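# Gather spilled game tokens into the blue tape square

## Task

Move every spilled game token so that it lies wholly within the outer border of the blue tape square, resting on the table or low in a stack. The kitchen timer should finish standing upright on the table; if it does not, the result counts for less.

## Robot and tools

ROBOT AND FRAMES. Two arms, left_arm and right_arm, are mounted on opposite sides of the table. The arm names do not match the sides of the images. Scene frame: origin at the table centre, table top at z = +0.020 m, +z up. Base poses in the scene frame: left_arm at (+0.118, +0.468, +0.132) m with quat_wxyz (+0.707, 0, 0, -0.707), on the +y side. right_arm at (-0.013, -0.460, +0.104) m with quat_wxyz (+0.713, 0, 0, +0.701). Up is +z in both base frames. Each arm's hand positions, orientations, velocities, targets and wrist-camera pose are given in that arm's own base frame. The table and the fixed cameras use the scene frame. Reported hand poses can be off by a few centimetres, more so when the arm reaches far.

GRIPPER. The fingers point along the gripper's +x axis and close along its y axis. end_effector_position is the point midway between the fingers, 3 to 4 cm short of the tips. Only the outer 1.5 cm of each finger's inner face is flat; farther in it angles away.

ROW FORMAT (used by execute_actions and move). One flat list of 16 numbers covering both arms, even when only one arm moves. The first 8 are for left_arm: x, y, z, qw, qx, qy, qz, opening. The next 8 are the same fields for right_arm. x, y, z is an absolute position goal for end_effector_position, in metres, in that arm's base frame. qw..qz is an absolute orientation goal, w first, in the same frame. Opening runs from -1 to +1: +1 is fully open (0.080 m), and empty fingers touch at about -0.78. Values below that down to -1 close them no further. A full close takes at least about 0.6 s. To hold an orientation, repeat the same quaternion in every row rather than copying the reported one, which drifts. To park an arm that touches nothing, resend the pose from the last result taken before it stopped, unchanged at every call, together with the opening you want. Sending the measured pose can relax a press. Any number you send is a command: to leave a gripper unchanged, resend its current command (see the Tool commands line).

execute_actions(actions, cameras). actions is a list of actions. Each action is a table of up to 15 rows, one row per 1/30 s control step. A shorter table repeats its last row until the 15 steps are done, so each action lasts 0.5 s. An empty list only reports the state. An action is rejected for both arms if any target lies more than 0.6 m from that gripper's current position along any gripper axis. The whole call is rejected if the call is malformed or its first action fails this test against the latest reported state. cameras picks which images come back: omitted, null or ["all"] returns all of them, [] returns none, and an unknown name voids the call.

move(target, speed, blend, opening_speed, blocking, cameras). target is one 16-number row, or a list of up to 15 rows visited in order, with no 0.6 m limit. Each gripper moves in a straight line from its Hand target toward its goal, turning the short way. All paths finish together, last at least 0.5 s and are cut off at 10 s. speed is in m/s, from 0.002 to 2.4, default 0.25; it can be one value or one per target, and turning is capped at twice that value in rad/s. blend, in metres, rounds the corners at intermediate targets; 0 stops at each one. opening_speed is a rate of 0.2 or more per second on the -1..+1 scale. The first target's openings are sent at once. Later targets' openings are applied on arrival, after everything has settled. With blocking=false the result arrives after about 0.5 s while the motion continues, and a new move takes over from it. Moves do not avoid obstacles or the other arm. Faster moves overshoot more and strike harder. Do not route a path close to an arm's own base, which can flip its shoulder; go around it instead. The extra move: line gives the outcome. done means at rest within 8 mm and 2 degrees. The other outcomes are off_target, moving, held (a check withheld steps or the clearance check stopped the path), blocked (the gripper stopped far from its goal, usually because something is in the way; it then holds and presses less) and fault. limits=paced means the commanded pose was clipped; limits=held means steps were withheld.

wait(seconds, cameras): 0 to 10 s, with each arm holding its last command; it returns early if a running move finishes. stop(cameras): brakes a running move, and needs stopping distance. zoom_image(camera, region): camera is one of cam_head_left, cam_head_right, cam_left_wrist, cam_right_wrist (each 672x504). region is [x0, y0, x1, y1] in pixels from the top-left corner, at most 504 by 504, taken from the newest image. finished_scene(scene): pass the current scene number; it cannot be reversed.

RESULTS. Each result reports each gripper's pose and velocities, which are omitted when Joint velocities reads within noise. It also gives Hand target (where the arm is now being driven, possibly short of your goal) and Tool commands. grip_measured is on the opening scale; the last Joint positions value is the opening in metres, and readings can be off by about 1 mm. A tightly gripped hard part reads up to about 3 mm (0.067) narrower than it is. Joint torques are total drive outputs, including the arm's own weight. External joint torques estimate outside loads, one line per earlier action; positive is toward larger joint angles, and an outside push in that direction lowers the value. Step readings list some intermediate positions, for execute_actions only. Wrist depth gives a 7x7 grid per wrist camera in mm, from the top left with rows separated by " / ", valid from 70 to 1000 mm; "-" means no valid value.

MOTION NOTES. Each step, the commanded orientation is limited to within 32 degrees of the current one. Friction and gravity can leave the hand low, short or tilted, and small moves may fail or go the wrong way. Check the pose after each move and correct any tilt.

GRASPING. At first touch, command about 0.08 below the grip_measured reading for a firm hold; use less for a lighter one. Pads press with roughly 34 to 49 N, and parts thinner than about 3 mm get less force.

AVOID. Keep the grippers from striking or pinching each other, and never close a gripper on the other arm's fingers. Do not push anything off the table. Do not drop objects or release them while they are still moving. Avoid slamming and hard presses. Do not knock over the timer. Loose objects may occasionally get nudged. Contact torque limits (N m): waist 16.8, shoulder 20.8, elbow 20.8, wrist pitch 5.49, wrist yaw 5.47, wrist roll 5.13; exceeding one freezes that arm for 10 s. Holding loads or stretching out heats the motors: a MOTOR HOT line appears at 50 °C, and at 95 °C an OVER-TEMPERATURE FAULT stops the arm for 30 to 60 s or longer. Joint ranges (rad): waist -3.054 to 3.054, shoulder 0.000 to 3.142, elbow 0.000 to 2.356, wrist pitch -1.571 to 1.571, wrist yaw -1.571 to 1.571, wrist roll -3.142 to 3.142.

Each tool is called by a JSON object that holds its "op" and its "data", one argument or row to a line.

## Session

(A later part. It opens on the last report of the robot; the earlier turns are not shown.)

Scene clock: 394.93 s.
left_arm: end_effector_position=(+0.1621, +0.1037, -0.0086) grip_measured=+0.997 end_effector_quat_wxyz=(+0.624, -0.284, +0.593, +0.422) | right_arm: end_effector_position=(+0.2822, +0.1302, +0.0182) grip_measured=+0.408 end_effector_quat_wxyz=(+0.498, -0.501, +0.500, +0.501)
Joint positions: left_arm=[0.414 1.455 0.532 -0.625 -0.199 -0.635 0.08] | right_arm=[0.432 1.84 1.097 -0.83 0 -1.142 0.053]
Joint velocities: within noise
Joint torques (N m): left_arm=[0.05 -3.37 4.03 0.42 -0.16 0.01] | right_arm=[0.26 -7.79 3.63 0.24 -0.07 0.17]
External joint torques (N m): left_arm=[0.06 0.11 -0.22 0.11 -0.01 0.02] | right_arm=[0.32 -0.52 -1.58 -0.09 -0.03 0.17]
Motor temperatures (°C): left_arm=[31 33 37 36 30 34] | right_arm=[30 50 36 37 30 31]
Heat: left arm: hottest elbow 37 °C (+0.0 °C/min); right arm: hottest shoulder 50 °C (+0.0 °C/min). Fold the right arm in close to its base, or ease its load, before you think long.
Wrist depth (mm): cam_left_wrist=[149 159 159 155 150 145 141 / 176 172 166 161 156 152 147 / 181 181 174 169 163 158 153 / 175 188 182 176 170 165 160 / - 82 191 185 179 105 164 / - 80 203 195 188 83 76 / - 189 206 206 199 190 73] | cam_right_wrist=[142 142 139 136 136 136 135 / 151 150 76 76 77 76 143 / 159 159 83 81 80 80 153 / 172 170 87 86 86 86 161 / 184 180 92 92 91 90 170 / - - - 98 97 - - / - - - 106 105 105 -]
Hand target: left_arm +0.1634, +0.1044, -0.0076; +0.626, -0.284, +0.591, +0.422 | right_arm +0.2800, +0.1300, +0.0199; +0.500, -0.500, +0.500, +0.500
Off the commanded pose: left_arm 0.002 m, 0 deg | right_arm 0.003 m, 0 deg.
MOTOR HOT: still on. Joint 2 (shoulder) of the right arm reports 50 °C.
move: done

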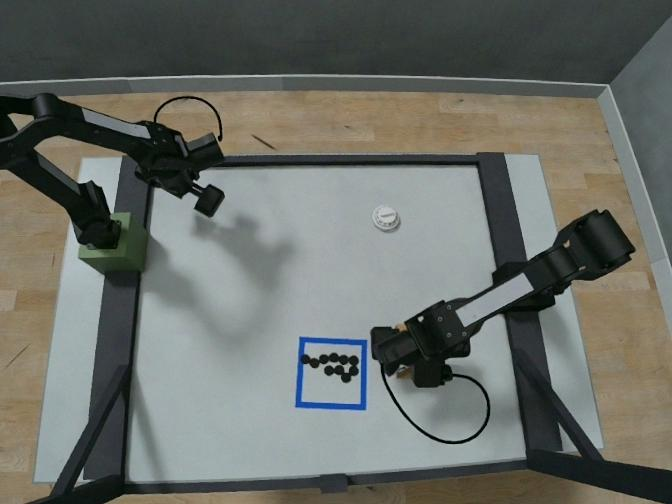

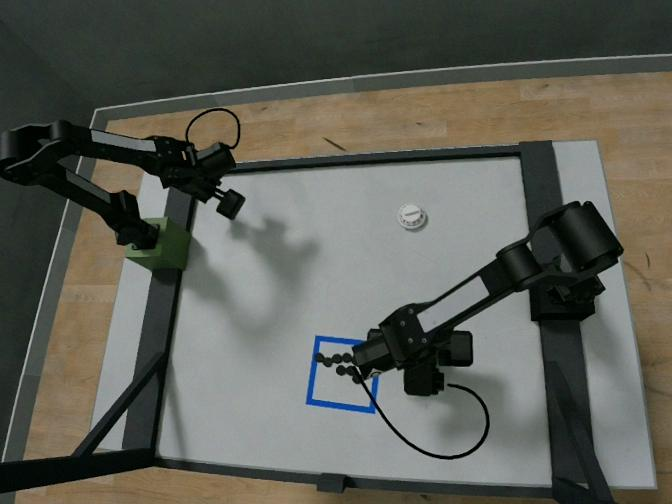

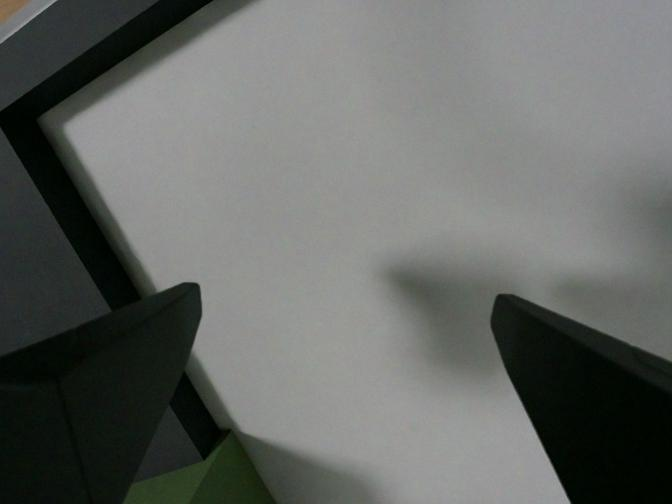

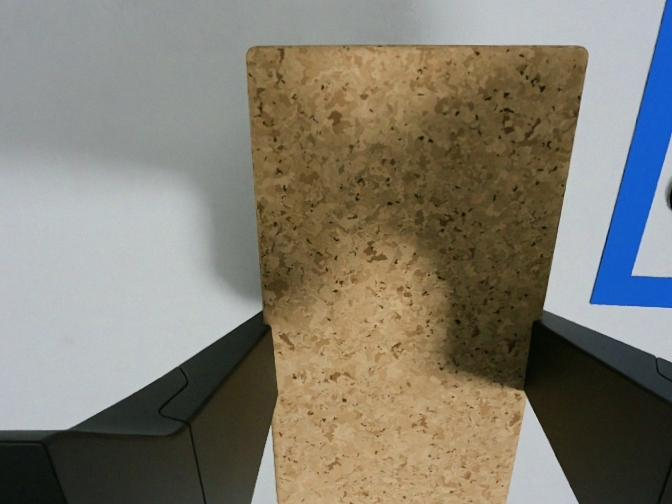

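{"op": "move", "data": {
  "target": [
    [0.1633,0.1044,-0.0076,0.626,-0.284,0.591,0.422,1,0.28,0.0,-0.01,0.5,-0.5,0.5,0.5,0.3]
  ],
  "cameras": ["cam_head_right","cam_head_left","cam_right_wrist"]
}}

{"op": "zoom_image", "data": {
  "camera": "cam_head_right",
  "region": [295, 320, 395, 420]
}}

{"op": "zoom_image", "data": {
  "camera": "cam_head_left",
  "region": [285, 330, 345, 390]
}}

Scene clock: 406.07 s.
left_arm: end_effector_position=(+0.1621, +0.1037, -0.0086) grip_measured=+0.997 end_effector_quat_wxyz=(+0.624, -0.284, +0.593, +0.422) | right_arm: end_effector_position=(+0.2822, -0.0003, -0.0092) grip_measured=+0.408 end_effector_quat_wxyz=(+0.502, -0.500, +0.502, +0.497)
Joint positions: left_arm=[0.414 1.455 0.532 -0.625 -0.199 -0.635 0.08] | right_arm=[0.001 1.8 0.915 -0.682 0.003 -1.563 0.053]
Joint velocities: within noise
Joint torques (N m): left_arm=[0.06 -3.38 4.05 0.42 -0.16 0] | right_arm=[-0.07 -6.21 3.15 0.48 -0.17 -0.25]
External joint torques (N m): left_arm=[0.09 0.13 -0.3 0.07 -0.01 0.01] | right_arm=[-0.1 0.31 -1.58 0.18 -0.11 -0.25]
Motor temperatures (°C): left_arm=[31 33 37 36 30 34] | right_arm=[30 50 35 37 29 31]
Heat: left arm: hottest elbow 37 °C (+0.0 °C/min); right arm: hottest shoulder 50 °C (+2.0 °C/min). Fold the right arm in close to its base, or ease its load, before you think long.
Wrist depth (mm): cam_left_wrist=[149 159 159 155 150 145 141 / 176 172 166 161 156 151 147 / 181 181 175 170 163 158 152 / 175 189 183 176 170 165 160 / - 82 191 185 179 105 165 / - 80 203 195 187 83 76 / - 189 206 206 198 190 73] | cam_right_wrist=[- 118 115 74 114 114 113 / - 124 76 77 77 77 121 / - 132 83 81 80 80 127 / 142 140 87 86 86 86 134 / 150 149 92 92 91 90 141 / - - - 98 97 - - / - - - 106 105 104 -]
Hand target: left_arm +0.1634, +0.1044, -0.0076; +0.626, -0.284, +0.591, +0.422 | right_arm +0.2800, +0.0000, -0.0100; +0.500, -0.500, +0.500, +0.500
Off the commanded pose: left_arm 0.002 m, 0 deg | right_arm 0.002 m, 0 deg.
MOTOR HOT: still on. Joint 2 (shoulder) of the right arm reports 50 °C.
move: done
Images, in order (width x height): cam_head_left 672x504, cam_head_right 672x504, cam_right_wrist 672x504.

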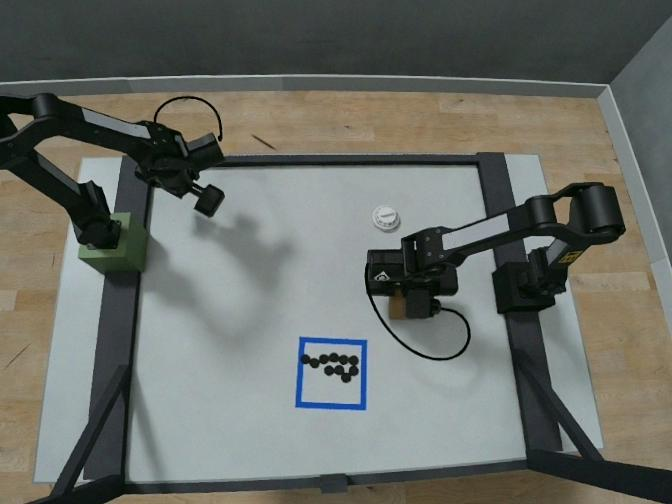

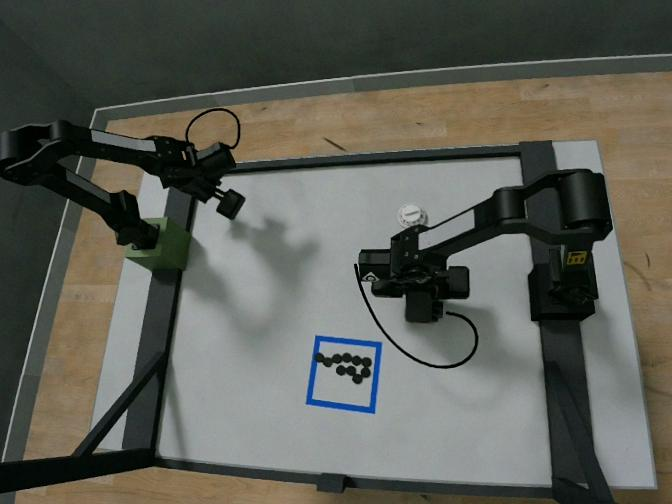

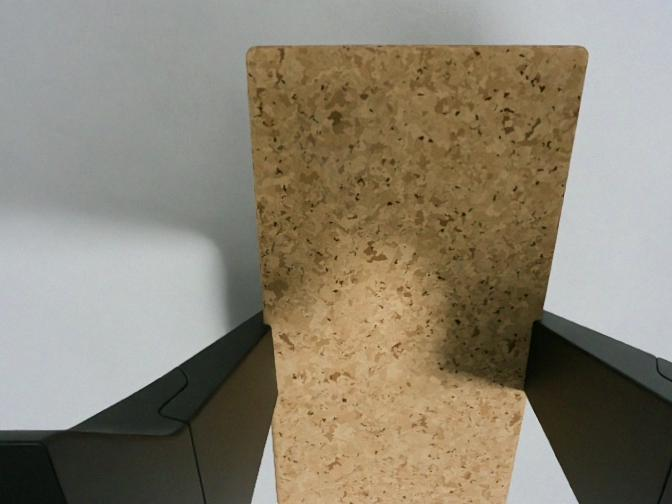

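Scaled by 5.040.

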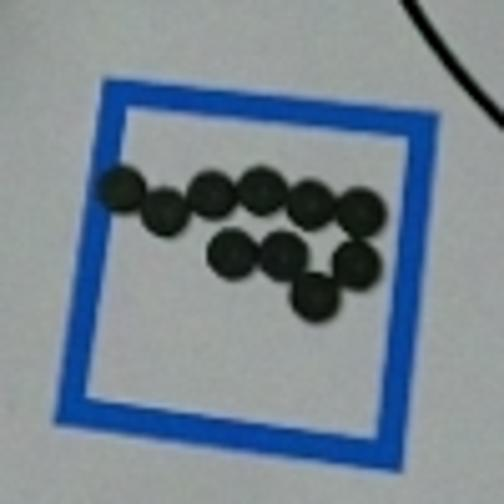

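Scaled by 8.400.

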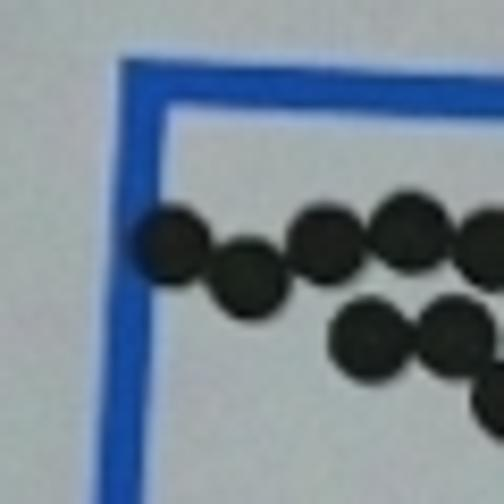

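{"op": "move", "data": {
  "target": [
    [0.1633,0.1044,-0.0076,0.626,-0.284,0.591,0.422,1,0.28,0.0,-0.030,0.5,-0.5,0.5,0.5,0.3],
    [0.1633,0.1044,-0.0076,0.626,-0.284,0.591,0.422,1,0.28,0.0,-0.030,0.5,-0.5,0.5,0.5,0.7],
    [0.1633,0.1044,-0.0076,0.626,-0.284,0.591,0.422,1,0.28,0.0,0.04,0.5,-0.5,0.5,0.5,0.7]
  ],
  "speed": [0.08,0.1,0.15],
  "opening_speed": 0.8
}}

{"op": "zoom_image", "data": {
  "camera": "cam_head_right",
  "region": [295, 320, 395, 420]
}}

Scene clock: 421.57 s.
left_arm: end_effector_position=(+0.1621, +0.1037, -0.0086) grip_measured=+0.997 end_effector_quat_wxyz=(+0.624, -0.284, +0.593, +0.422) | right_arm: end_effector_position=(+0.2776, -0.0003, +0.0360) grip_measured=+0.697 end_effector_quat_wxyz=(+0.498, -0.496, +0.506, +0.501)
Joint positions: left_arm=[0.414 1.455 0.532 -0.625 -0.199 -0.635 0.08] | right_arm=[0.001 1.7 1.004 -0.888 0.003 -1.563 0.066]
Joint velocities: within noise
Joint torques (N m): left_arm=[0.05 -3.41 4.03 0.43 -0.16 0.02] | right_arm=[0 -6.6 5.1 0.16 -0.16 -0.23]
External joint torques (N m): left_arm=[0.06 0.1 -0.29 0.09 -0.01 0.02] | right_arm=[-0.02 -0.31 -0.15 -0.11 -0.11 -0.23]
Motor temperatures (°C): left_arm=[31 33 37 36 30 34] | right_arm=[30 50 35 37 29 31]
Heat: left arm: hottest elbow 37 °C (+0.0 °C/min); right arm: hottest shoulder 50 °C (+1.0 °C/min). Fold the right arm in close to its base, or ease its load, before you think long.
Wrist depth (mm): cam_left_wrist=[149 158 158 154 150 145 141 / 176 172 166 161 156 151 147 / 181 181 174 169 163 157 153 / 175 189 183 176 170 165 160 / - 82 191 185 179 105 165 / - 80 203 195 188 83 76 / - 190 205 206 199 189 73] | cam_right_wrist=[160 160 159 158 156 155 152 / 171 170 168 137 136 163 160 / 183 179 176 145 145 171 170 / 192 191 190 154 152 181 179 / 208 203 197 165 165 99 188 / - - 212 212 210 208 - / - - 231 229 225 225 77]
Hand target: left_arm +0.1634, +0.1044, -0.0076; +0.626, -0.284, +0.591, +0.422 | right_arm +0.2799, +0.0000, +0.0400; +0.500, -0.500, +0.500, +0.500
Off the commanded pose: left_arm 0.002 m, 0 deg | right_arm 0.005 m, 1 deg.
MOTOR HOT: still on. Joint 2 (shoulder) of the right arm reports 50 °C.
move: done

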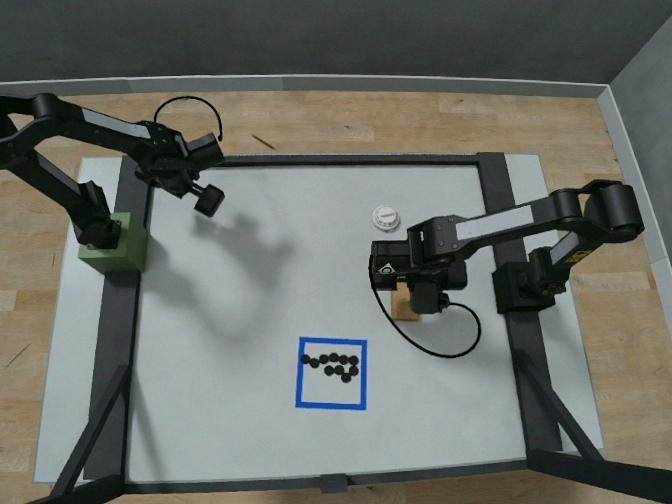

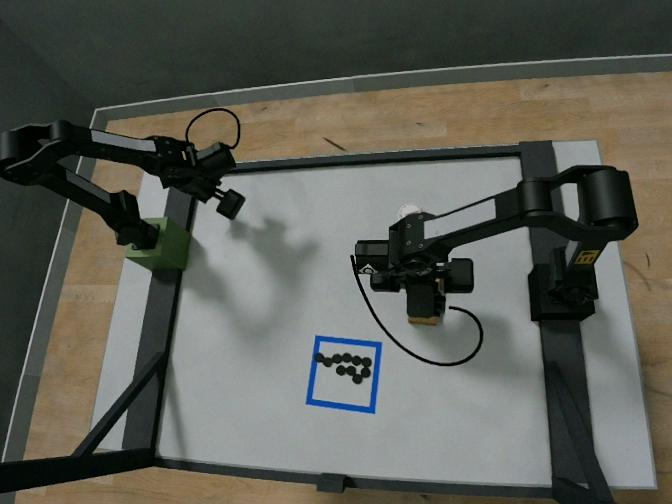

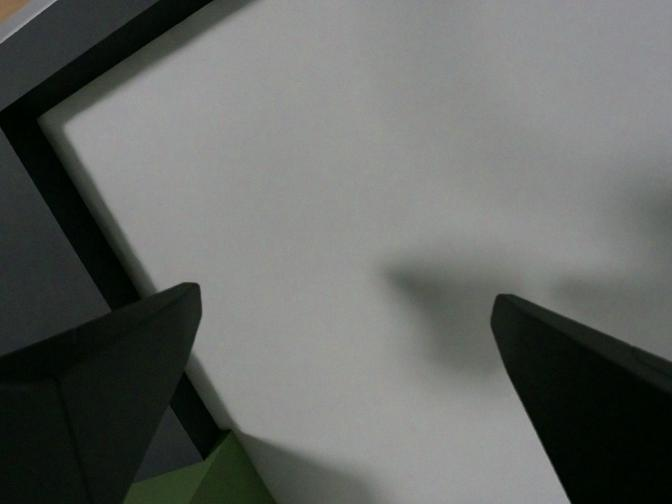

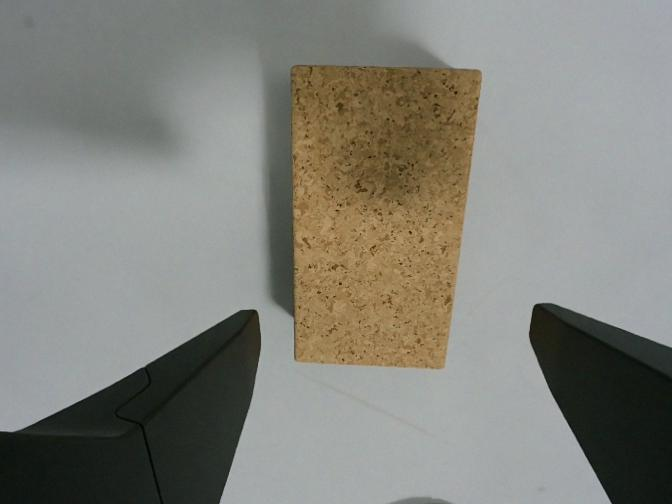

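Scaled by 5.040.

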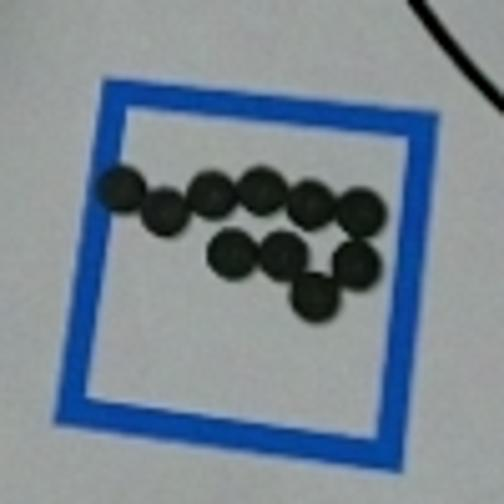

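{"op": "finished_scene", "data": {
  "scene": 1
}}

The scene is finished: the task was done.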